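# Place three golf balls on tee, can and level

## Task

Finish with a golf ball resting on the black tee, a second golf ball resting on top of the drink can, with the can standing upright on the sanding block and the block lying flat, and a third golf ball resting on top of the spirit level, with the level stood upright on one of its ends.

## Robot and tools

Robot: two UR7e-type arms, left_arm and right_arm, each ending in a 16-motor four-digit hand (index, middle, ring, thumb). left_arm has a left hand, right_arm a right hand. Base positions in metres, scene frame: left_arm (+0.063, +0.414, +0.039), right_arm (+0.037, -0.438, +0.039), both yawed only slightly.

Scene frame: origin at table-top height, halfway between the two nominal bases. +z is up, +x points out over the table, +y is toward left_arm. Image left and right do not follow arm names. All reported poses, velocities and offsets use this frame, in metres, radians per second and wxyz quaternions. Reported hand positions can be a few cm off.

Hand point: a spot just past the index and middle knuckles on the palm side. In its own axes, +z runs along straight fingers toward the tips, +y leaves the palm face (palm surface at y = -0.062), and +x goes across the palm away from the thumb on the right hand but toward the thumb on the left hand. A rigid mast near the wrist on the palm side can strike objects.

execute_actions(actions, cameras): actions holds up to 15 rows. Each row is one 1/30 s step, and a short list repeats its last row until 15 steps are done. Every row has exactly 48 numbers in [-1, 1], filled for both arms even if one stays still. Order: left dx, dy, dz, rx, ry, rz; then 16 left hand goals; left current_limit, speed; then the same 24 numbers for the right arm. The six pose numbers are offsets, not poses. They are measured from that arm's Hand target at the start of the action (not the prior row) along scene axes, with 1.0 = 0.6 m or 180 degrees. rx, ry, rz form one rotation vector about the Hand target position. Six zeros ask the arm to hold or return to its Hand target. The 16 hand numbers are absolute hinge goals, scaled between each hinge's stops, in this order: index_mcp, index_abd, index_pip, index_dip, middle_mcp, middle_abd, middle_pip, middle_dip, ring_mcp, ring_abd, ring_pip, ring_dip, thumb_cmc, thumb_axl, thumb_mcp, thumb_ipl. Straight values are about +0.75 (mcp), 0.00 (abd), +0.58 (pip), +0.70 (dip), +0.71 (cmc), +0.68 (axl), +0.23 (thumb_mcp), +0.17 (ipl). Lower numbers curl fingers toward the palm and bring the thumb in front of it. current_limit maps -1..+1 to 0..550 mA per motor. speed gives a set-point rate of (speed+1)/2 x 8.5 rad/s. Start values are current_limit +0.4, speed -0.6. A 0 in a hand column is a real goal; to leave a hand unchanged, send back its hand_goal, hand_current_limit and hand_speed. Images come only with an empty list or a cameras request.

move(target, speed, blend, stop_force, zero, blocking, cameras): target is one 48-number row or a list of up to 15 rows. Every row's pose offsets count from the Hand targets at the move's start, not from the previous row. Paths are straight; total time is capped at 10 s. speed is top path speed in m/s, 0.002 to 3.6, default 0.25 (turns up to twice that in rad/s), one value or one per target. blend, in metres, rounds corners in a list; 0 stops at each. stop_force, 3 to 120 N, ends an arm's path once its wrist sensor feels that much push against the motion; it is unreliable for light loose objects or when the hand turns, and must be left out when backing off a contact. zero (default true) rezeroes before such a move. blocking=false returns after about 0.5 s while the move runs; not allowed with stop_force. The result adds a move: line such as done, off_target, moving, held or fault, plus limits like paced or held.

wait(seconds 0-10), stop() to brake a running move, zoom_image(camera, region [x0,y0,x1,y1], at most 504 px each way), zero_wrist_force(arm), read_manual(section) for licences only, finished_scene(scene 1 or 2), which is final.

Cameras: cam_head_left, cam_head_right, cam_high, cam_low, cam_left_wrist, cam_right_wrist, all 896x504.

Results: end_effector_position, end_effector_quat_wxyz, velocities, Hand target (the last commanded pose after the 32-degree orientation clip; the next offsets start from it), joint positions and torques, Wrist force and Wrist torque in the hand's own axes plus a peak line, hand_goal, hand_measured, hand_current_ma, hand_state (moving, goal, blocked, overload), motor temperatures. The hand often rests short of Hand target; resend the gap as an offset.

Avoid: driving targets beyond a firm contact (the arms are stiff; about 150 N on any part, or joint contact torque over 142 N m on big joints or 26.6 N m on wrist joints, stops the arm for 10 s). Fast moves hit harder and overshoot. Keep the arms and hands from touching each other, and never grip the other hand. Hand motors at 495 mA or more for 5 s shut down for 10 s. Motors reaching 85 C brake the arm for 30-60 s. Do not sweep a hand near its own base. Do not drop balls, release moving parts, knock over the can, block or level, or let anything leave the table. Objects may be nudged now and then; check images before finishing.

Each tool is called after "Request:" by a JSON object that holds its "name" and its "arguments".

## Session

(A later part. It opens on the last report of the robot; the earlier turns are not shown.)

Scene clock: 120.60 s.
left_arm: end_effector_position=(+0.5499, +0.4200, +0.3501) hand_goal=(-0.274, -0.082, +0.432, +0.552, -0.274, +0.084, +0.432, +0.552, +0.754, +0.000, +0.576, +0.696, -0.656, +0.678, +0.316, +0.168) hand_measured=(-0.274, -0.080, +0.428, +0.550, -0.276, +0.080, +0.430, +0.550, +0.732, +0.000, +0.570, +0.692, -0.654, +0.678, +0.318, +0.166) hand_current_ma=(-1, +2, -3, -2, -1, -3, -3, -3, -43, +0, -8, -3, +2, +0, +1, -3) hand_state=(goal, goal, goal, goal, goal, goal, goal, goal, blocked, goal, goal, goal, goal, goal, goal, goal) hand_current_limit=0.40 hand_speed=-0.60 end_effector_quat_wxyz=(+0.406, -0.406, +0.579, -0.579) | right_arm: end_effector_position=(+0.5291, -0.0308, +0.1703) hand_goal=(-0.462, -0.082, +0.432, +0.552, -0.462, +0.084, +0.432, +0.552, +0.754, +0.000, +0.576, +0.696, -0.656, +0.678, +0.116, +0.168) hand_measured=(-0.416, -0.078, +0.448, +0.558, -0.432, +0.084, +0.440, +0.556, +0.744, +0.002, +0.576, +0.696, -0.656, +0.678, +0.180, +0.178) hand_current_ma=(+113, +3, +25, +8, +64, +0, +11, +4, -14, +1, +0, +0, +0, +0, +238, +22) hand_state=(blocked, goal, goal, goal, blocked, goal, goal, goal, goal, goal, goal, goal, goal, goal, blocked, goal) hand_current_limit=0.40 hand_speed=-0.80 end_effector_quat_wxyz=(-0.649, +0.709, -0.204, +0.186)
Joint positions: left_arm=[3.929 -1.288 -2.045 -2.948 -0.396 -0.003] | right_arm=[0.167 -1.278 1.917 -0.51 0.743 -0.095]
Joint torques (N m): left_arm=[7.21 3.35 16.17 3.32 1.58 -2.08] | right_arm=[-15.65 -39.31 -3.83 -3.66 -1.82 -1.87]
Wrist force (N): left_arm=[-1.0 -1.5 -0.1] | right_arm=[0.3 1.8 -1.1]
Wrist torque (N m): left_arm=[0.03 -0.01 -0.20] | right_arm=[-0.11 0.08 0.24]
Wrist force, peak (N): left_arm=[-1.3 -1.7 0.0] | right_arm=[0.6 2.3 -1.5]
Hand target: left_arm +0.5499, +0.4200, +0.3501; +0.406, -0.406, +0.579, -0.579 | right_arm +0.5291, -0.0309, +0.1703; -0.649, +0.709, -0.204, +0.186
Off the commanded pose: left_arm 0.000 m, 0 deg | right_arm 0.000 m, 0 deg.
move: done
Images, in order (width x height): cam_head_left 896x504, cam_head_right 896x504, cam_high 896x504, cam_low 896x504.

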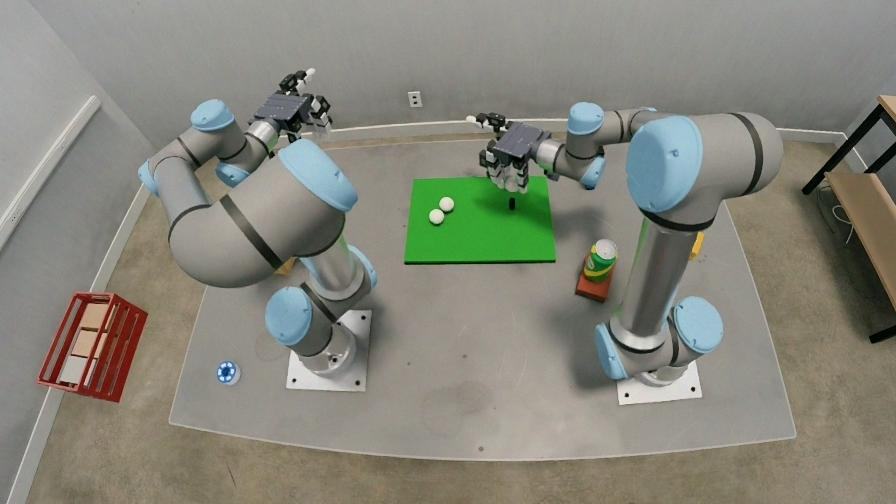

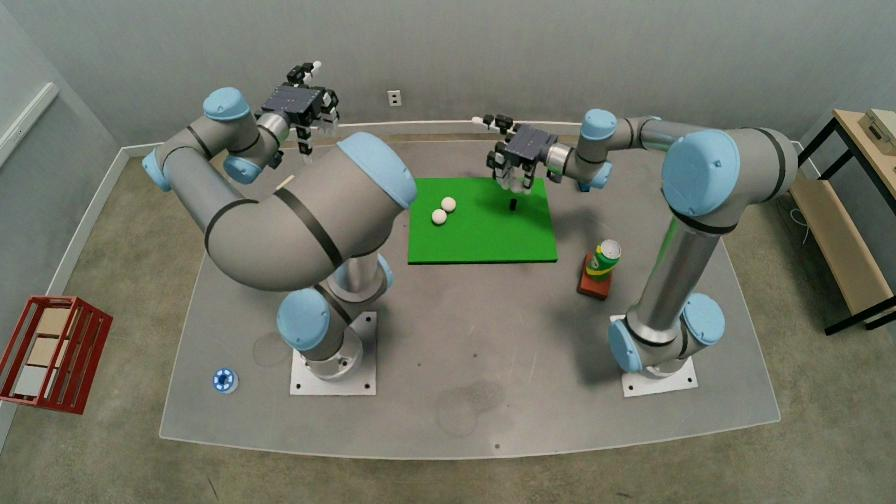

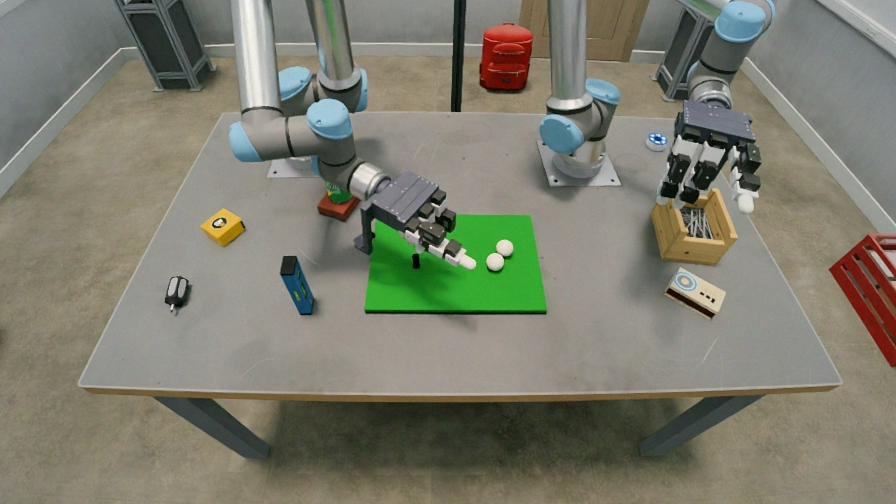

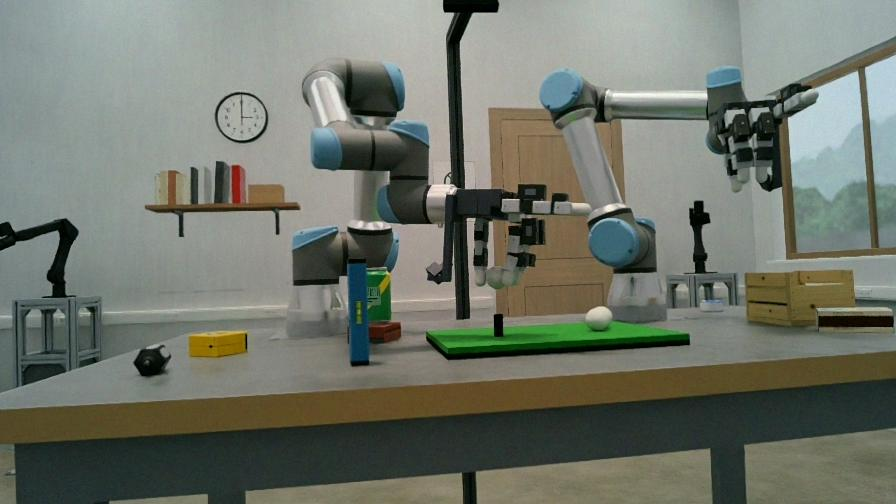

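Request:
{"name": "move", "arguments": {"target": [0,0,0,0,0,0,-0.274,-0.083,0.432,0.552,-0.274,0.083,0.432,0.552,0.754,0,0.576,0.696,-0.656,0.678,0.315,0.168,0.4,-0.6,0,0,-0.058,0,0,0,-0.462,-0.083,0.432,0.552,-0.462,0.083,0.432,0.552,0.754,0,0.576,0.696,-0.656,0.678,0.115,0.168,0.4,-0.8], "speed": 0.08}}

Request:
{"name": "move", "arguments": {"target": [0,0,0,0,0,0,-0.274,-0.083,0.432,0.552,-0.274,0.083,0.432,0.552,0.754,0,0.576,0.696,-0.656,0.678,0.315,0.168,0.4,-0.6,0,0,-0.03,0,0,0,-0.462,-0.083,0.432,0.552,-0.462,0.083,0.432,0.552,0.754,0,0.576,0.696,-0.656,0.678,0.115,0.168,0.4,-0.8], "speed": 0.008, "stop_force": 3, "cameras": ["cam_high","cam_low","cam_head_left","cam_head_right"]}}

Request:
{"name": "zoom_image", "arguments": {"camera": "cam_head_left", "region": [490, 165, 535, 215]}}

Request:
{"name": "zoom_image", "arguments": {"camera": "cam_low", "region": [475, 255, 525, 345]}}

Request:
{"name": "zoom_image", "arguments": {"camera": "cam_high", "region": [395, 220, 440, 275]}}

Scene clock: 123.17 s.
left_arm: end_effector_position=(+0.5499, +0.4200, +0.3501) hand_goal=(-0.274, -0.082, +0.432, +0.552, -0.274, +0.084, +0.432, +0.552, +0.754, +0.000, +0.576, +0.696, -0.656, +0.678, +0.316, +0.168) hand_measured=(-0.274, -0.080, +0.428, +0.550, -0.276, +0.080, +0.430, +0.550, +0.732, +0.000, +0.570, +0.692, -0.654, +0.678, +0.318, +0.166) hand_current_ma=(-1, +2, -3, -2, -1, -3, -3, -3, -43, +0, -8, -3, +2, +0, +1, -3) hand_state=(goal, goal, goal, goal, goal, goal, goal, goal, blocked, goal, goal, goal, goal, goal, goal, goal) hand_current_limit=0.40 hand_speed=-0.60 end_effector_quat_wxyz=(+0.406, -0.406, +0.579, -0.579) | right_arm: end_effector_position=(+0.5291, -0.0310, +0.1356) hand_goal=(-0.462, -0.082, +0.432, +0.552, -0.462, +0.084, +0.432, +0.552, +0.754, +0.000, +0.576, +0.696, -0.656, +0.678, +0.116, +0.168) hand_measured=(-0.416, -0.078, +0.448, +0.558, -0.432, +0.084, +0.440, +0.556, +0.744, +0.002, +0.576, +0.696, -0.656, +0.678, +0.180, +0.178) hand_current_ma=(+113, +3, +25, +8, +64, +0, +11, +4, -14, +1, +0, +0, +0, +0, +238, +22) hand_state=(blocked, goal, goal, goal, blocked, goal, goal, goal, goal, goal, goal, goal, goal, goal, blocked, goal) hand_current_limit=0.40 hand_speed=-0.80 end_effector_quat_wxyz=(-0.649, +0.709, -0.204, +0.186)
Joint positions: left_arm=[3.929 -1.288 -2.045 -2.948 -0.396 -0.003] | right_arm=[0.166 -1.223 1.952 -0.6 0.742 -0.095]
Joint torques (N m): left_arm=[7.68 3.31 16.08 3.27 1.39 -2.15] | right_arm=[5.88 -26.94 -2.32 -3.54 1.28 1.36]
Wrist force (N): left_arm=[-1.1 -1.3 0.0] | right_arm=[0.3 1.5 -0.7]
Wrist torque (N m): left_arm=[0.05 0.01 -0.21] | right_arm=[-0.22 0.07 0.12]
Wrist force, peak (N): left_arm=[-1.3 -1.6 0.3] | right_arm=[0.6 2.1 -1.4]
Hand target: left_arm +0.5499, +0.4200, +0.3501; +0.406, -0.406, +0.579, -0.579 | right_arm +0.5291, -0.0309, +0.1355; -0.649, +0.709, -0.204, +0.186
Off the commanded pose: left_arm 0.000 m, 0 deg | right_arm 0.000 m, 0 deg.
move: done

Scene clock: 126.23 s.
left_arm: end_effector_position=(+0.5499, +0.4200, +0.3501) hand_goal=(-0.274, -0.082, +0.432, +0.552, -0.274, +0.084, +0.432, +0.552, +0.754, +0.000, +0.576, +0.696, -0.656, +0.678, +0.316, +0.168) hand_measured=(-0.274, -0.080, +0.428, +0.550, -0.276, +0.080, +0.430, +0.550, +0.732, +0.000, +0.570, +0.692, -0.654, +0.678, +0.318, +0.166) hand_current_ma=(-1, +2, -3, -2, -1, -3, -3, -3, -43, +0, -8, -3, +2, +0, +1, -3) hand_state=(goal, goal, goal, goal, goal, goal, goal, goal, blocked, goal, goal, goal, goal, goal, goal, goal) hand_current_limit=0.40 hand_speed=-0.60 end_effector_quat_wxyz=(+0.406, -0.406, +0.579, -0.579) | right_arm: end_effector_position=(+0.5291, -0.0309, +0.1220) hand_goal=(-0.462, -0.082, +0.432, +0.552, -0.462, +0.084, +0.432, +0.552, +0.754, +0.000, +0.576, +0.696, -0.656, +0.678, +0.116, +0.168) hand_measured=(-0.418, -0.078, +0.448, +0.558, -0.432, +0.080, +0.440, +0.556, +0.744, +0.002, +0.576, +0.696, -0.660, +0.678, +0.180, +0.180) hand_current_ma=(+107, +2, +25, +8, +64, -2, +11, +4, -14, +1, +0, +0, -5, +0, +238, +23) hand_state=(blocked, goal, goal, goal, blocked, goal, goal, goal, goal, goal, goal, goal, goal, goal, blocked, goal) hand_current_limit=0.40 hand_speed=-0.80 end_effector_quat_wxyz=(-0.649, +0.709, -0.204, +0.186)
Joint positions: left_arm=[3.929 -1.288 -2.045 -2.948 -0.396 -0.003] | right_arm=[0.166 -1.199 1.964 -0.635 0.742 -0.095]
Joint torques (N m): left_arm=[7.59 3.67 16.34 3.27 1.35 -2.26] | right_arm=[14.68 -39.83 -26.85 1.68 0.22 -0.54]
Wrist force (N): left_arm=[-1.0 -1.6 0.1] | right_arm=[0.9 0.0 -1.3]
Wrist torque (N m): left_arm=[0.00 0.00 -0.20] | right_arm=[-0.33 0.06 0.09]
Wrist force, peak (N): left_arm=[-1.3 -1.7 0.1] | right_arm=[0.7 -2.7 -1.7]
Hand target: left_arm +0.5499, +0.4200, +0.3501; +0.406, -0.406, +0.579, -0.579 | right_arm +0.5291, -0.0309, +0.1220; -0.649, +0.709, -0.204, +0.186 (not the last commanded pose)
Off the commanded pose: left_arm 0.000 m, 0 deg | right_arm 0.004 m, 0 deg.
move: contact (right_arm)
Images, in order (width x height): cam_head_left 896x504, cam_head_right 896x504, cam_high 896x504, cam_low 896x504.

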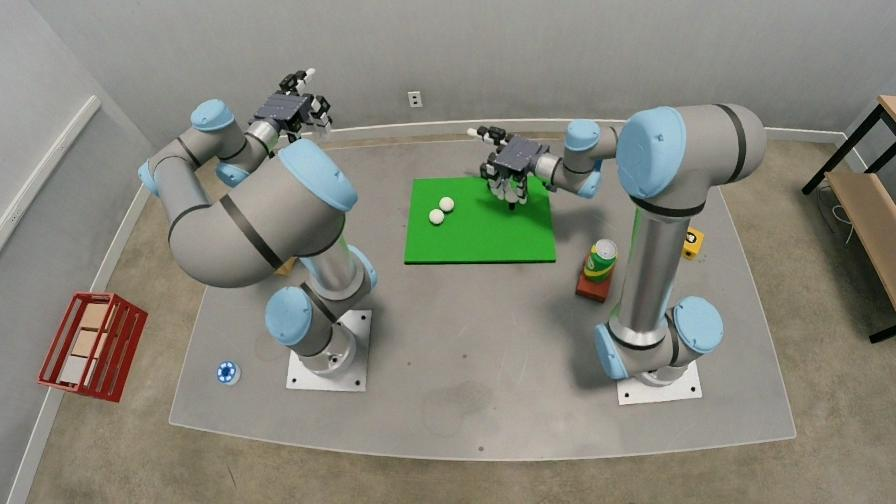

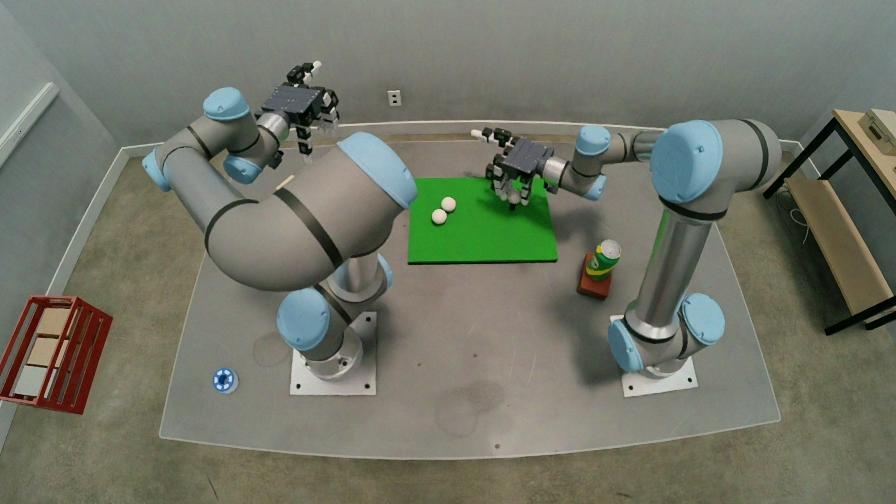

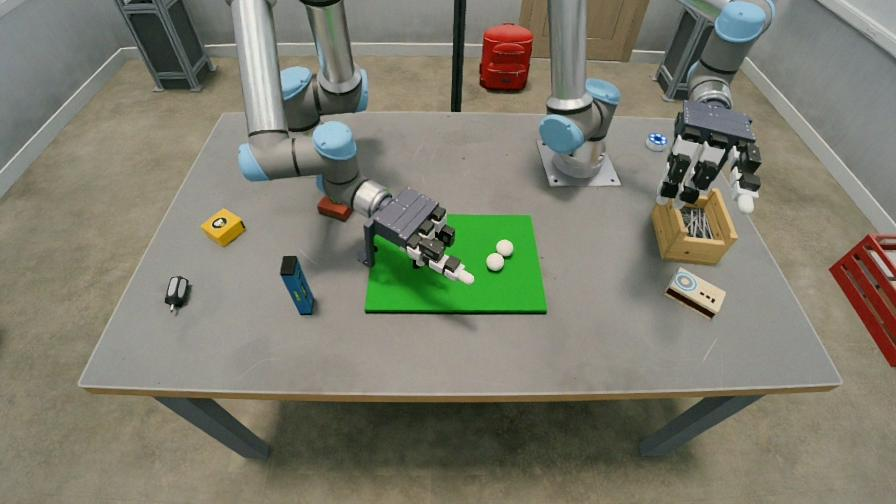

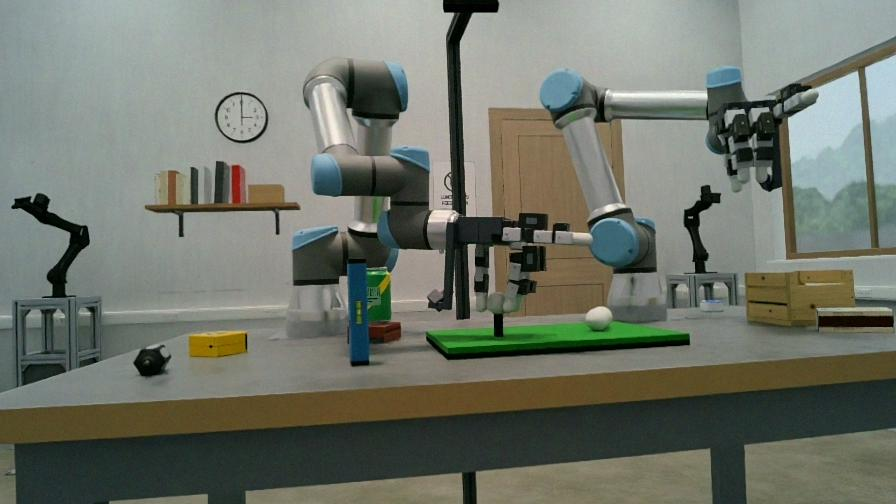

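Scaled by 10.080 from the camera's 896x504 image, which has a finer 1280x720 frame.

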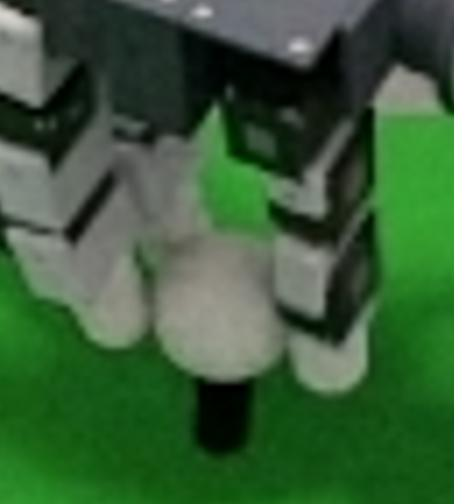

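Scaled by 5.600 from the camera's 896x504 image, which has a finer 1280x720 frame.

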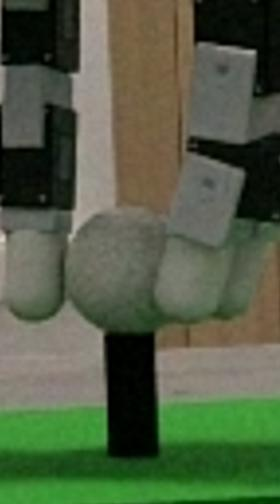

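Scaled by 9.164 from the camera's 896x504 image, which has a finer 1280x720 frame.

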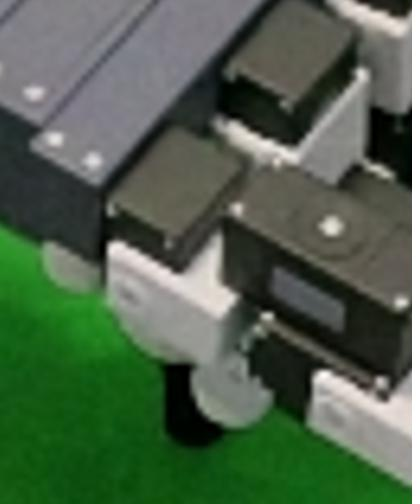

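Request:
{"name": "move", "arguments": {"target": [0,0,0,0,0,0,-0.274,-0.083,0.432,0.552,-0.274,0.083,0.432,0.552,0.754,0,0.576,0.696,-0.656,0.678,0.315,0.168,0.4,-0.6,0,0,0,0,0,0,-0.438,-0.083,0.432,0.552,-0.444,0.083,0.432,0.552,0.754,0,0.576,0.696,-0.656,0.678,0.145,0.168,0.4,-0.9]}}

Request:
{"name": "move", "arguments": {"target": [0,0,0,0,0,0,-0.274,-0.083,0.432,0.552,-0.274,0.083,0.432,0.552,0.754,0,0.576,0.696,-0.656,0.678,0.315,0.168,0.4,-0.6,0,0,0,0,0,0,-0.425,-0.083,0.432,0.552,-0.436,0.083,0.432,0.552,0.754,0,0.576,0.696,-0.656,0.678,0.165,0.168,0.4,-0.95]}}

Request:
{"name": "move", "arguments": {"target": [0,0,0,0,0,0,-0.274,-0.083,0.432,0.552,-0.274,0.083,0.432,0.552,0.754,0,0.576,0.696,-0.656,0.678,0.315,0.168,0.4,-0.6,0,0,0,0,0,0,-0.26,-0.083,0.432,0.552,-0.26,0.083,0.432,0.552,0.754,0,0.576,0.696,-0.656,0.678,0.32,0.168,0.4,-0.93], "cameras": ["cam_high","cam_low","cam_head_left"]}}

Request:
{"name": "zoom_image", "arguments": {"camera": "cam_low", "region": [450, 255, 550, 345]}}

Request:
{"name": "zoom_image", "arguments": {"camera": "cam_head_left", "region": [490, 165, 535, 215]}}

Scene clock: 127.30 s.
left_arm: end_effector_position=(+0.5499, +0.4200, +0.3501) hand_goal=(-0.274, -0.082, +0.432, +0.552, -0.274, +0.084, +0.432, +0.552, +0.754, +0.000, +0.576, +0.696, -0.656, +0.678, +0.316, +0.168) hand_measured=(-0.274, -0.080, +0.428, +0.550, -0.276, +0.080, +0.430, +0.550, +0.732, +0.000, +0.570, +0.692, -0.654, +0.678, +0.318, +0.166) hand_current_ma=(-1, +2, -3, -2, -1, -3, -3, -3, -43, +0, -8, -3, +2, +0, +1, -3) hand_state=(goal, goal, goal, goal, goal, goal, goal, goal, blocked, goal, goal, goal, goal, goal, goal, goal) hand_current_limit=0.40 hand_speed=-0.60 end_effector_quat_wxyz=(+0.406, -0.406, +0.579, -0.579) | right_arm: end_effector_position=(+0.5291, -0.0309, +0.1220) hand_goal=(-0.438, -0.082, +0.432, +0.552, -0.444, +0.084, +0.432, +0.552, +0.754, +0.000, +0.576, +0.696, -0.656, +0.678, +0.146, +0.168) hand_measured=(-0.418, -0.078, +0.448, +0.558, -0.430, +0.080, +0.440, +0.556, +0.744, +0.002, +0.576, +0.696, -0.660, +0.678, +0.180, +0.180) hand_current_ma=(+37, +2, +25, +8, +22, -2, +11, +4, -14, +1, +0, +0, -5, +0, +99, +23) hand_state=(blocked, goal, goal, goal, goal, goal, goal, goal, goal, goal, goal, goal, goal, goal, blocked, goal) hand_current_limit=0.40 hand_speed=-0.90 end_effector_quat_wxyz=(-0.649, +0.709, -0.204, +0.186)
Joint positions: left_arm=[3.929 -1.288 -2.045 -2.948 -0.396 -0.003] | right_arm=[0.166 -1.199 1.964 -0.635 0.742 -0.095]
Joint torques (N m): left_arm=[7.26 3.14 16.56 3.31 1.32 -2.17] | right_arm=[14.16 -40.83 -26.18 1.61 -0.81 -0.54]
Wrist force (N): left_arm=[-1.3 -1.4 0.2] | right_arm=[0.6 -0.7 -1.7]
Wrist torque (N m): left_arm=[0.03 0.04 -0.22] | right_arm=[-0.37 0.07 0.08]
Wrist force, peak (N): left_arm=[-1.3 -1.6 -0.1] | right_arm=[0.9 -0.4 -1.9]
Hand target: left_arm +0.5499, +0.4200, +0.3501; +0.406, -0.406, +0.579, -0.579 | right_arm +0.5291, -0.0309, +0.1220; -0.649, +0.709, -0.204, +0.186
Off the commanded pose: left_arm 0.000 m, 0 deg | right_arm 0.000 m, 0 deg.
move: done

Scene clock: 127.80 s.
left_arm: end_effector_position=(+0.5499, +0.4200, +0.3501) hand_goal=(-0.274, -0.082, +0.432, +0.552, -0.274, +0.084, +0.432, +0.552, +0.754, +0.000, +0.576, +0.696, -0.656, +0.678, +0.316, +0.168) hand_measured=(-0.274, -0.080, +0.428, +0.550, -0.276, +0.080, +0.430, +0.550, +0.732, +0.000, +0.570, +0.692, -0.654, +0.678, +0.318, +0.166) hand_current_ma=(-1, +2, -3, -2, -1, -3, -3, -3, -43, +0, -8, -3, +2, +0, +1, -3) hand_state=(goal, goal, goal, goal, goal, goal, goal, goal, blocked, goal, goal, goal, goal, goal, goal, goal) hand_current_limit=0.40 hand_speed=-0.60 end_effector_quat_wxyz=(+0.406, -0.406, +0.579, -0.579) | right_arm: end_effector_position=(+0.5291, -0.0309, +0.1220) hand_goal=(-0.424, -0.082, +0.432, +0.552, -0.436, +0.084, +0.432, +0.552, +0.754, +0.000, +0.576, +0.696, -0.656, +0.678, +0.166, +0.168) hand_measured=(-0.416, -0.078, +0.448, +0.558, -0.430, +0.080, +0.440, +0.556, +0.744, +0.002, +0.576, +0.696, -0.660, +0.678, +0.182, +0.180) hand_current_ma=(+10, +2, +23, +8, +8, -2, +10, +4, -14, +1, +0, +0, -5, +0, +34, +23) hand_state=(goal, goal, goal, goal, goal, goal, goal, goal, goal, goal, goal, goal, goal, goal, goal, goal) hand_current_limit=0.40 hand_speed=-0.95 end_effector_quat_wxyz=(-0.649, +0.709, -0.204, +0.186)
Joint positions: left_arm=[3.929 -1.288 -2.045 -2.948 -0.396 -0.003] | right_arm=[0.166 -1.199 1.964 -0.635 0.742 -0.095]
Joint torques (N m): left_arm=[7.62 3.93 16.62 3.3 1.3 -2.09] | right_arm=[14.1 -40.51 -25.9 1.26 -1.07 -0.54]
Wrist force (N): left_arm=[-1.1 -1.6 -0.1] | right_arm=[0.7 -0.3 -1.7]
Wrist torque (N m): left_arm=[0.01 -0.01 -0.20] | right_arm=[-0.31 0.07 0.09]
Wrist force, peak (N): left_arm=[-1.3 -1.6 -0.1] | right_arm=[0.6 -0.5 -1.9]
Hand target: left_arm +0.5499, +0.4200, +0.3501; +0.406, -0.406, +0.579, -0.579 | right_arm +0.5291, -0.0309, +0.1220; -0.649, +0.709, -0.204, +0.186
Off the commanded pose: left_arm 0.000 m, 0 deg | right_arm 0.000 m, 0 deg.
move: done

Scene clock: 128.83 s.
left_arm: end_effector_position=(+0.5499, +0.4200, +0.3501) hand_goal=(-0.274, -0.082, +0.432, +0.552, -0.274, +0.084, +0.432, +0.552, +0.754, +0.000, +0.576, +0.696, -0.656, +0.678, +0.316, +0.168) hand_measured=(-0.274, -0.080, +0.428, +0.550, -0.276, +0.080, +0.430, +0.550, +0.732, +0.000, +0.570, +0.692, -0.654, +0.678, +0.318, +0.166) hand_current_ma=(-1, +2, -3, -2, -1, -3, -3, -3, -43, +0, -8, -3, +2, +0, +1, -3) hand_state=(goal, goal, goal, goal, goal, goal, goal, goal, blocked, goal, goal, goal, goal, goal, goal, goal) hand_current_limit=0.40 hand_speed=-0.60 end_effector_quat_wxyz=(+0.406, -0.406, +0.579, -0.579) | right_arm: end_effector_position=(+0.5291, -0.0309, +0.1220) hand_goal=(-0.260, -0.082, +0.432, +0.552, -0.260, +0.084, +0.432, +0.552, +0.754, +0.000, +0.576, +0.696, -0.656, +0.678, +0.320, +0.168) hand_measured=(-0.268, -0.078, +0.434, +0.556, -0.270, +0.080, +0.434, +0.556, +0.744, +0.002, +0.576, +0.696, -0.658, +0.678, +0.316, +0.170) hand_current_ma=(-12, +2, +2, +3, -12, -2, +2, +3, -14, +1, +0, +0, -2, +0, -7, +2) hand_state=(goal, goal, goal, goal, goal, goal, goal, goal, goal, goal, goal, goal, goal, goal, goal, goal) hand_current_limit=0.40 hand_speed=-0.93 end_effector_quat_wxyz=(-0.649, +0.709, -0.204, +0.186)
Joint positions: left_arm=[3.929 -1.288 -2.045 -2.948 -0.396 -0.003] | right_arm=[0.166 -1.199 1.964 -0.635 0.742 -0.095]
Joint torques (N m): left_arm=[7.74 3.56 16.16 3.3 1.39 -2.15] | right_arm=[14.4 -40.47 -25.95 0.95 -1.46 -0.53]
Wrist force (N): left_arm=[-1.2 -1.7 0.0] | right_arm=[0.3 1.1 -1.0]
Wrist torque (N m): left_arm=[0.00 0.01 -0.21] | right_arm=[-0.22 0.09 0.11]
Wrist force, peak (N): left_arm=[-1.2 -1.7 0.0] | right_arm=[0.7 -0.5 -1.5]
Hand target: left_arm +0.5499, +0.4200, +0.3501; +0.406, -0.406, +0.579, -0.579 | right_arm +0.5291, -0.0309, +0.1220; -0.649, +0.709, -0.204, +0.186
Off the commanded pose: left_arm 0.000 m, 0 deg | right_arm 0.000 m, 0 deg.
move: done
Images, in order (width x height): cam_head_left 896x504, cam_high 896x504, cam_low 896x504.

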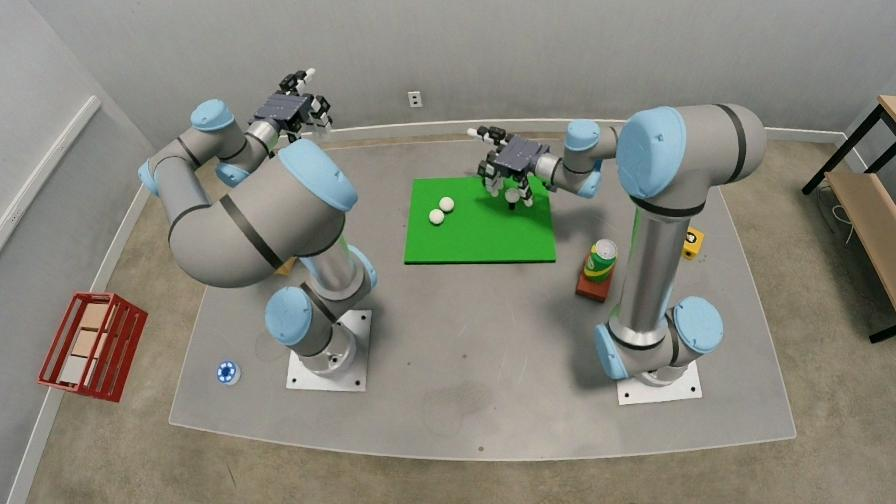

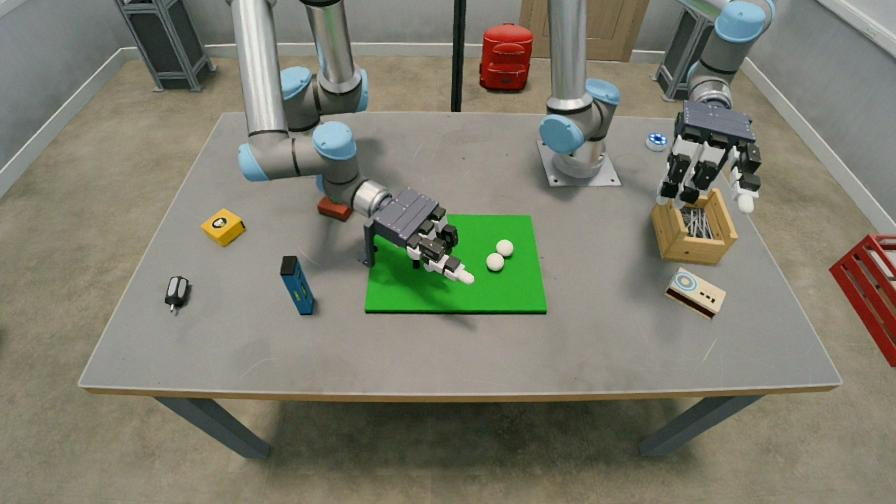

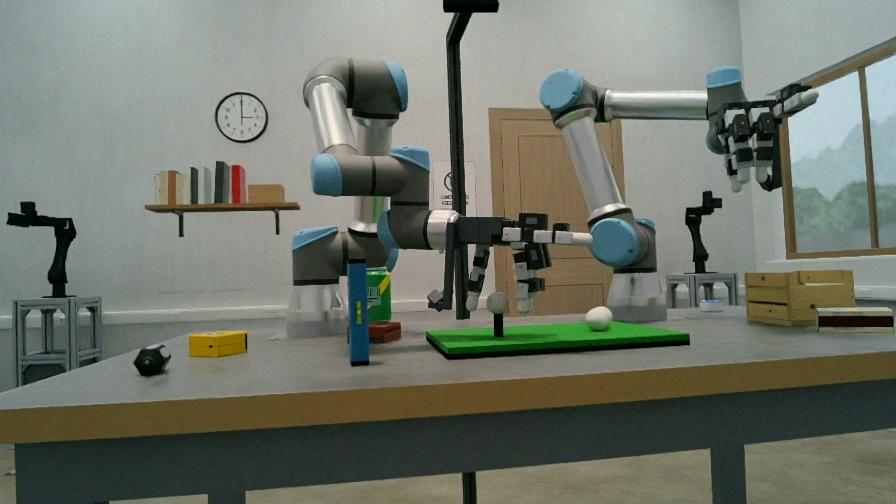

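Scaled by 5.040 from the camera's 896x504 image, which has a finer 1280x720 frame.

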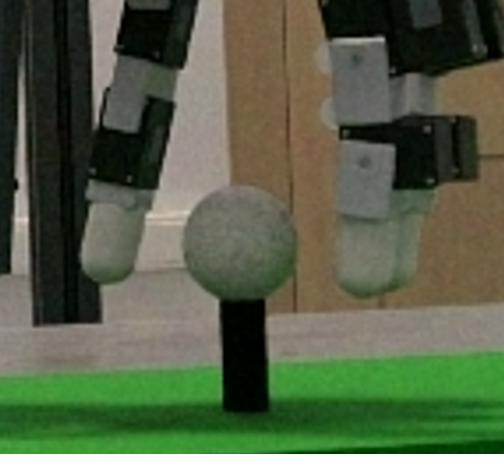

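Scaled by 10.080 from the camera's 896x504 image, which has a finer 1280x720 frame.

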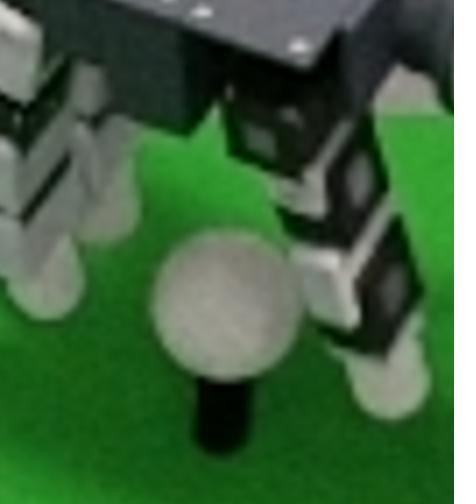

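Request:
{"name": "move", "arguments": {"target": [[0,0,0,0,0,0,-0.274,-0.083,0.432,0.552,-0.274,0.083,0.432,0.552,0.754,0,0.576,0.696,-0.656,0.678,0.315,0.168,0.4,-0.6,0,0,0.15,0,0,0,-0.274,-0.083,0.432,0.552,-0.274,0.083,0.432,0.552,0.754,0,0.576,0.696,-0.656,0.678,0.315,0.168,0.4,-0.93],[0,0,0,0,0,0,-0.274,-0.083,0.432,0.552,-0.274,0.083,0.432,0.552,0.754,0,0.576,0.696,-0.656,0.678,0.315,0.168,0.4,-0.6,0.0055,0.318,0.0355,0,0,0,-0.274,-0.083,0.432,0.552,-0.274,0.083,0.432,0.552,0.754,0,0.576,0.696,-0.656,0.678,0.315,0.168,0.4,-0.93]], "speed": [0.1,0.2], "blend": [0.02,0], "cameras": ["cam_high","cam_low","cam_head_left"]}}

Request:
{"name": "zoom_image", "arguments": {"camera": "cam_low", "region": [500, 190, 680, 350]}}

Request:
{"name": "zoom_image", "arguments": {"camera": "cam_head_left", "region": [400, 130, 530, 250]}}

Request:
{"name": "zoom_image", "arguments": {"camera": "cam_high", "region": [390, 170, 550, 310]}}

Scene clock: 132.00 s.
left_arm: end_effector_position=(+0.5499, +0.4200, +0.3501) hand_goal=(-0.274, -0.082, +0.432, +0.552, -0.274, +0.084, +0.432, +0.552, +0.754, +0.000, +0.576, +0.696, -0.656, +0.678, +0.316, +0.168) hand_measured=(-0.274, -0.080, +0.428, +0.550, -0.276, +0.080, +0.430, +0.550, +0.732, +0.000, +0.570, +0.692, -0.654, +0.678, +0.318, +0.166) hand_current_ma=(-1, +2, -3, -2, -1, -3, -3, -3, -43, +0, -8, -3, +2, +0, +1, -3) hand_state=(goal, goal, goal, goal, goal, goal, goal, goal, blocked, goal, goal, goal, goal, goal, goal, goal) hand_current_limit=0.40 hand_speed=-0.60 end_effector_quat_wxyz=(+0.406, -0.406, +0.579, -0.579) | right_arm: end_effector_position=(+0.5324, +0.1598, +0.1433) hand_goal=(-0.274, -0.082, +0.432, +0.552, -0.274, +0.084, +0.432, +0.552, +0.754, +0.000, +0.576, +0.696, -0.656, +0.678, +0.316, +0.168) hand_measured=(-0.274, -0.078, +0.434, +0.556, -0.274, +0.080, +0.434, +0.556, +0.744, +0.002, +0.576, +0.696, -0.658, +0.678, +0.316, +0.170) hand_current_ma=(+0, +2, +2, +3, +0, -2, +2, +3, -14, +1, +0, +0, -1, +0, +0, +2) hand_state=(goal, goal, goal, goal, goal, goal, goal, goal, goal, goal, goal, goal, goal, goal, goal, goal) hand_current_limit=0.40 hand_speed=-0.93 end_effector_quat_wxyz=(-0.649, +0.709, -0.204, +0.186)
Joint positions: left_arm=[3.929 -1.288 -2.045 -2.948 -0.396 -0.003] | right_arm=[0.533 -1.008 1.584 -0.477 1.107 -0.043]
Joint torques (N m): left_arm=[7.87 3.74 16.27 3.28 1.33 -2.18] | right_arm=[14.71 -37.27 -29.86 1.21 1.49 1.22]
Wrist force (N): left_arm=[-1.1 -1.4 0.1] | right_arm=[0.7 0.6 -1.0]
Wrist torque (N m): left_arm=[0.03 0.00 -0.20] | right_arm=[-0.29 0.05 0.08]
Wrist force, peak (N): left_arm=[-1.4 -1.6 0.0] | right_arm=[1.1 0.7 -1.9]
Hand target: left_arm +0.5499, +0.4200, +0.3501; +0.406, -0.406, +0.579, -0.579 | right_arm +0.5324, +0.1599, +0.1433; -0.649, +0.709, -0.204, +0.186
Off the commanded pose: left_arm 0.000 m, 0 deg | right_arm 0.000 m, 0 deg.
move: done
Images, in order (width x height): cam_head_left 896x504, cam_high 896x504, cam_low 896x504.

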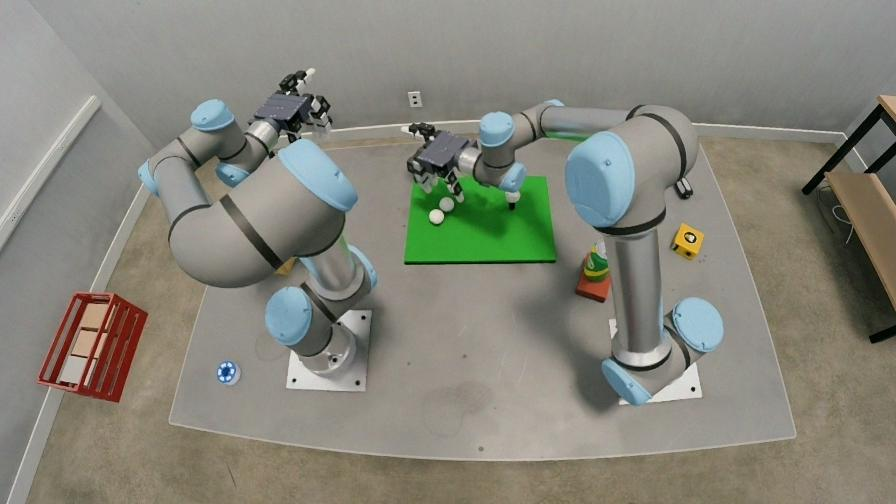

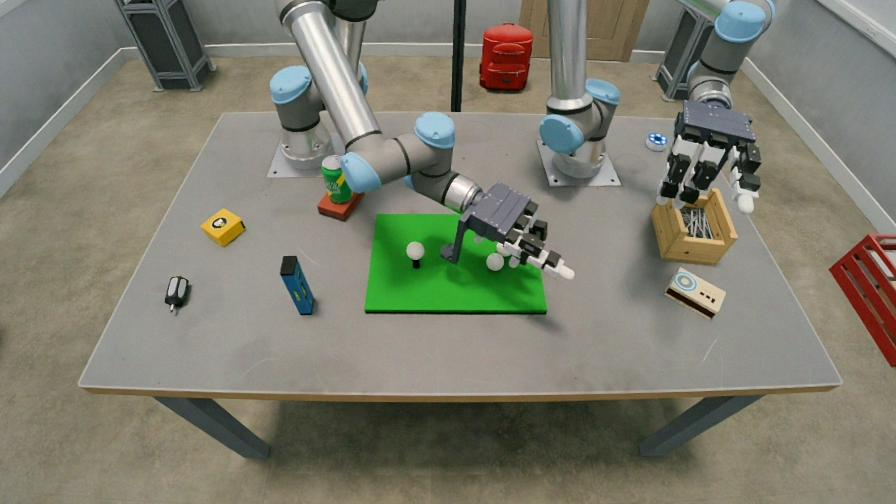

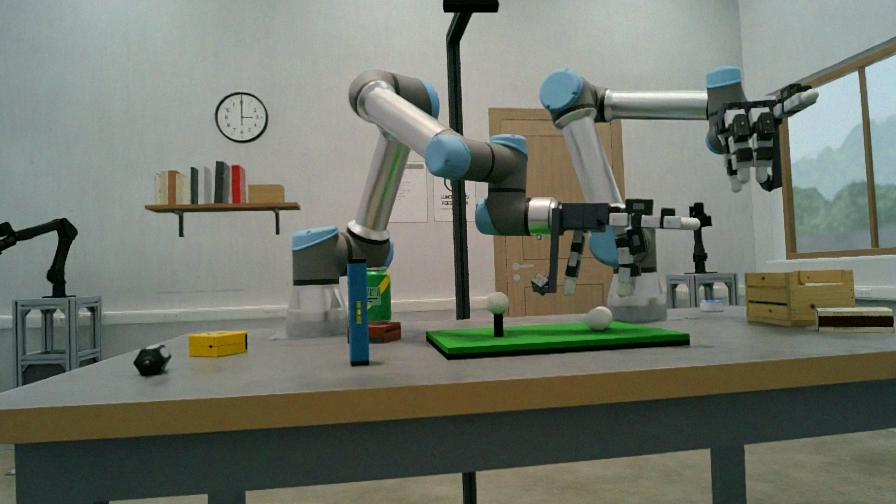

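Scaled by 2.800 from the camera's 896x504 image, which has a finer 1280x720 frame.

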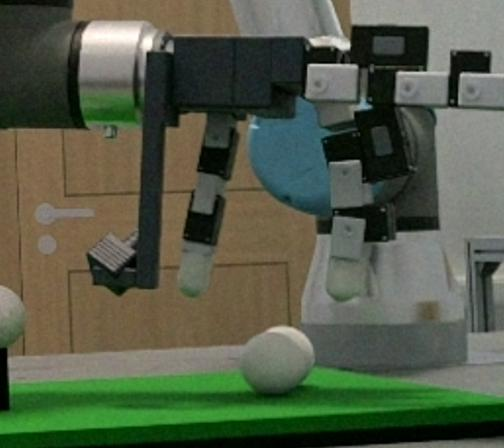

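Scaled by 3.877 from the camera's 896x504 image, which has a finer 1280x720 frame.

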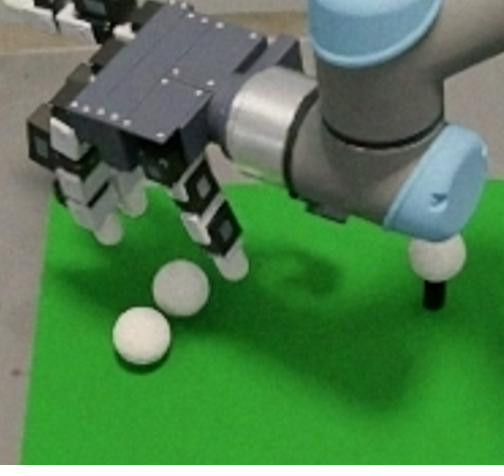

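Scaled by 3.150 from the camera's 896x504 image, which has a finer 1280x720 frame.

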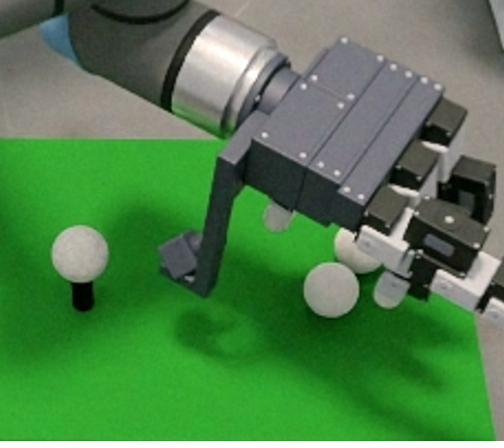

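Request:
{"name": "move", "arguments": {"target": [0,0,0,0,0,0,-0.274,-0.083,0.432,0.552,-0.274,0.083,0.432,0.552,0.754,0,0.576,0.696,-0.656,0.678,0.315,0.168,0.4,-0.6,0.0055,0.0045,-0.1,0,0,0,-0.274,-0.083,0.432,0.552,-0.274,0.083,0.432,0.552,0.754,0,0.576,0.696,-0.656,0.678,0.315,0.168,0.4,-0.93], "speed": 0.06, "stop_force": 8}}

Request:
{"name": "move", "arguments": {"target": [0,0,0,0,0,0,-0.274,-0.083,0.432,0.552,-0.274,0.083,0.432,0.552,0.754,0,0.576,0.696,-0.656,0.678,0.315,0.168,0.4,-0.6,0,0,0,0,0,0,-0.454,-0.083,0.432,0.552,-0.46,0.083,0.432,0.552,0.754,0,0.576,0.696,-0.656,0.678,0.115,0.168,0.4,-0.8], "cameras": ["cam_high","cam_low","cam_head_left"]}}

Request:
{"name": "zoom_image", "arguments": {"camera": "cam_low", "region": [500, 190, 680, 350]}}

Request:
{"name": "zoom_image", "arguments": {"camera": "cam_head_left", "region": [400, 130, 530, 250]}}

Scene clock: 134.57 s.
left_arm: end_effector_position=(+0.5499, +0.4200, +0.3501) hand_goal=(-0.274, -0.082, +0.432, +0.552, -0.274, +0.084, +0.432, +0.552, +0.754, +0.000, +0.576, +0.696, -0.656, +0.678, +0.316, +0.168) hand_measured=(-0.274, -0.080, +0.428, +0.550, -0.276, +0.080, +0.430, +0.550, +0.732, +0.000, +0.570, +0.692, -0.654, +0.678, +0.318, +0.166) hand_current_ma=(-1, +2, -3, -2, -1, -3, -3, -3, -43, +0, -8, -3, +2, +0, +1, -3) hand_state=(goal, goal, goal, goal, goal, goal, goal, goal, blocked, goal, goal, goal, goal, goal, goal, goal) hand_current_limit=0.40 hand_speed=-0.60 end_effector_quat_wxyz=(+0.406, -0.406, +0.579, -0.579) | right_arm: end_effector_position=(+0.5357, +0.1626, +0.0833) hand_goal=(-0.274, -0.082, +0.432, +0.552, -0.274, +0.084, +0.432, +0.552, +0.754, +0.000, +0.576, +0.696, -0.656, +0.678, +0.316, +0.168) hand_measured=(-0.274, -0.078, +0.434, +0.556, -0.274, +0.080, +0.434, +0.556, +0.744, +0.002, +0.576, +0.696, -0.658, +0.678, +0.316, +0.170) hand_current_ma=(+0, +2, +2, +3, +0, -2, +2, +3, -14, +1, +0, +0, -1, +0, +0, +2) hand_state=(goal, goal, goal, goal, goal, goal, goal, goal, goal, goal, goal, goal, goal, goal, goal, goal) hand_current_limit=0.40 hand_speed=-0.93 end_effector_quat_wxyz=(-0.649, +0.709, -0.204, +0.186)
Joint positions: left_arm=[3.929 -1.288 -2.045 -2.948 -0.396 -0.003] | right_arm=[0.535 -0.916 1.611 -0.597 1.108 -0.042]
Joint torques (N m): left_arm=[7.4 3.78 15.87 3.22 1.21 -2.1] | right_arm=[15.12 -39.34 -3.19 -4.14 1.47 1.31]
Wrist force (N): left_arm=[-1.2 -1.5 0.0] | right_arm=[0.3 1.2 -1.3]
Wrist torque (N m): left_arm=[0.01 0.02 -0.22] | right_arm=[-0.15 0.07 0.03]
Wrist force, peak (N): left_arm=[-1.3 -1.8 0.2] | right_arm=[0.7 1.5 -1.1]
Hand target: left_arm +0.5499, +0.4200, +0.3501; +0.406, -0.406, +0.579, -0.579 | right_arm +0.5357, +0.1626, +0.0833; -0.649, +0.709, -0.204, +0.186
Off the commanded pose: left_arm 0.000 m, 0 deg | right_arm 0.000 m, 0 deg.
move: done

Scene clock: 135.17 s.
left_arm: end_effector_position=(+0.5499, +0.4200, +0.3501) hand_goal=(-0.274, -0.082, +0.432, +0.552, -0.274, +0.084, +0.432, +0.552, +0.754, +0.000, +0.576, +0.696, -0.656, +0.678, +0.316, +0.168) hand_measured=(-0.274, -0.080, +0.428, +0.550, -0.276, +0.080, +0.430, +0.550, +0.732, +0.000, +0.570, +0.692, -0.654, +0.678, +0.318, +0.166) hand_current_ma=(-1, +2, -3, -2, -1, -3, -3, -3, -43, +0, -8, -3, +2, +0, +1, -3) hand_state=(goal, goal, goal, goal, goal, goal, goal, goal, blocked, goal, goal, goal, goal, goal, goal, goal) hand_current_limit=0.40 hand_speed=-0.60 end_effector_quat_wxyz=(+0.406, -0.406, +0.579, -0.579) | right_arm: end_effector_position=(+0.5357, +0.1626, +0.0833) hand_goal=(-0.454, -0.082, +0.432, +0.552, -0.460, +0.084, +0.432, +0.552, +0.754, +0.000, +0.576, +0.696, -0.656, +0.678, +0.116, +0.168) hand_measured=(-0.418, -0.078, +0.446, +0.558, -0.448, +0.080, +0.438, +0.556, +0.744, +0.002, +0.576, +0.696, -0.660, +0.678, +0.184, +0.178) hand_current_ma=(+81, +2, +22, +6, +20, -2, +5, +3, -14, +1, +0, +0, -3, +0, +265, +22) hand_state=(blocked, goal, goal, goal, goal, goal, goal, goal, goal, goal, goal, goal, goal, goal, blocked, goal) hand_current_limit=0.40 hand_speed=-0.80 end_effector_quat_wxyz=(-0.649, +0.709, -0.204, +0.186)
Joint positions: left_arm=[3.929 -1.288 -2.045 -2.948 -0.396 -0.003] | right_arm=[0.535 -0.916 1.611 -0.597 1.108 -0.042]
Joint torques (N m): left_arm=[7.79 3.19 16.64 3.31 1.26 -2.19] | right_arm=[14.34 -39.67 -3.54 -3.76 1.32 1.44]
Wrist force (N): left_arm=[-1.1 -1.5 0.0] | right_arm=[0.7 0.0 -1.6]
Wrist torque (N m): left_arm=[0.02 0.00 -0.20] | right_arm=[-0.25 0.01 0.07]
Wrist force, peak (N): left_arm=[-1.3 -1.8 0.1] | right_arm=[0.6 1.1 -1.7]
Hand target: left_arm +0.5499, +0.4200, +0.3501; +0.406, -0.406, +0.579, -0.579 | right_arm +0.5357, +0.1626, +0.0833; -0.649, +0.709, -0.204, +0.186
Off the commanded pose: left_arm 0.000 m, 0 deg | right_arm 0.000 m, 0 deg.
move: done
Images, in order (width x height): cam_head_left 896x504, cam_high 896x504, cam_low 896x504.

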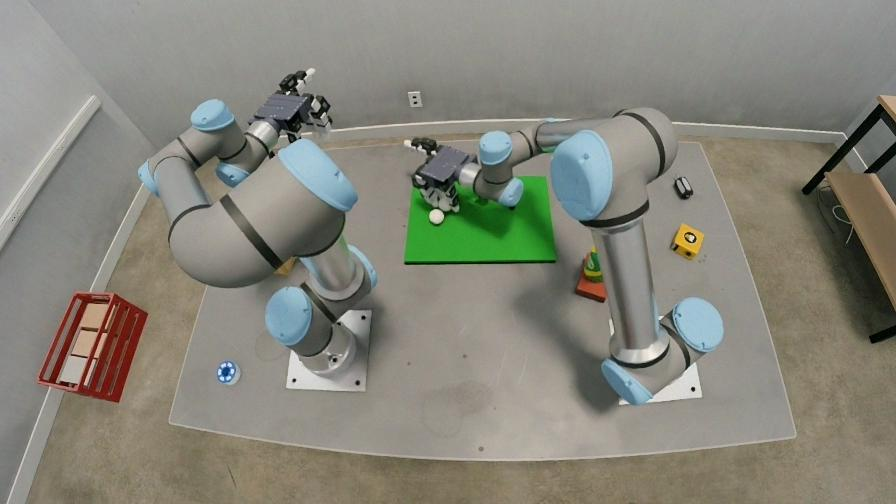

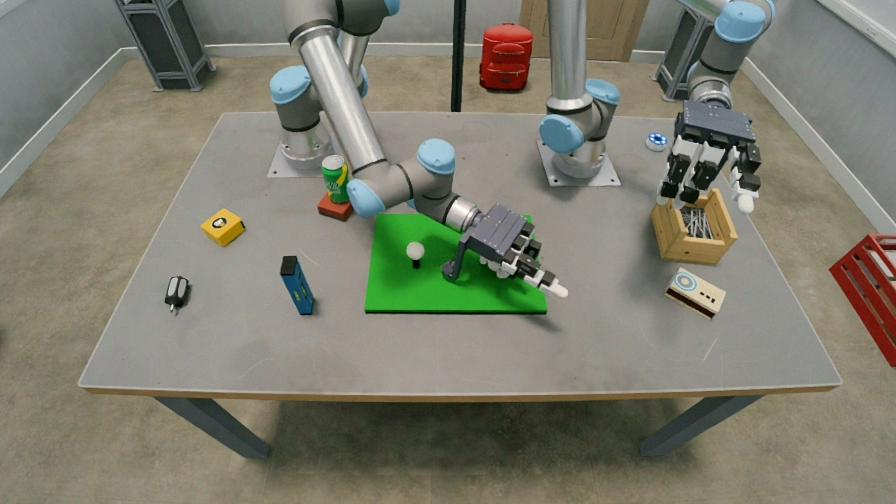

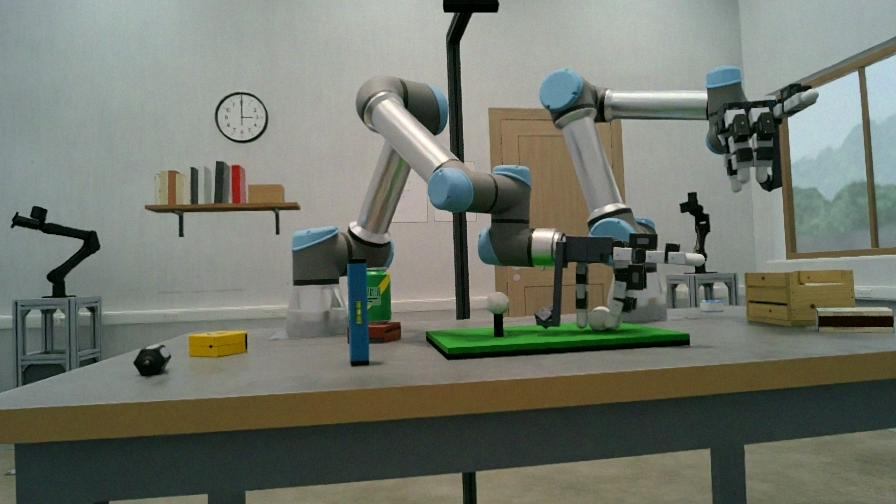

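Scaled by 2.800 from the camera's 896x504 image, which has a finer 1280x720 frame.

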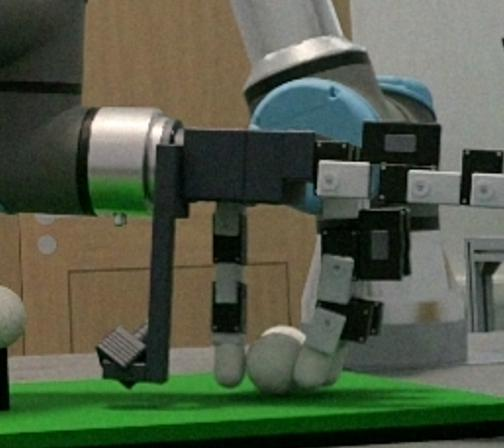

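Scaled by 3.877 from the camera's 896x504 image, which has a finer 1280x720 frame.

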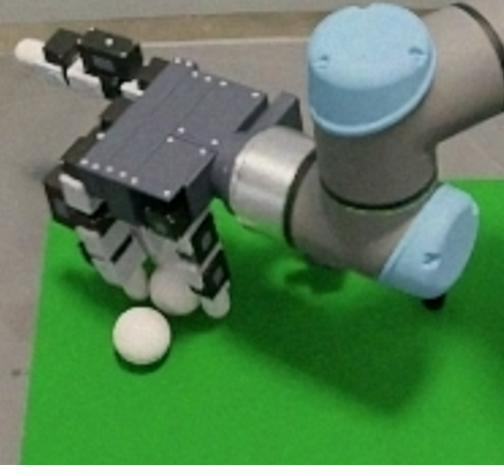

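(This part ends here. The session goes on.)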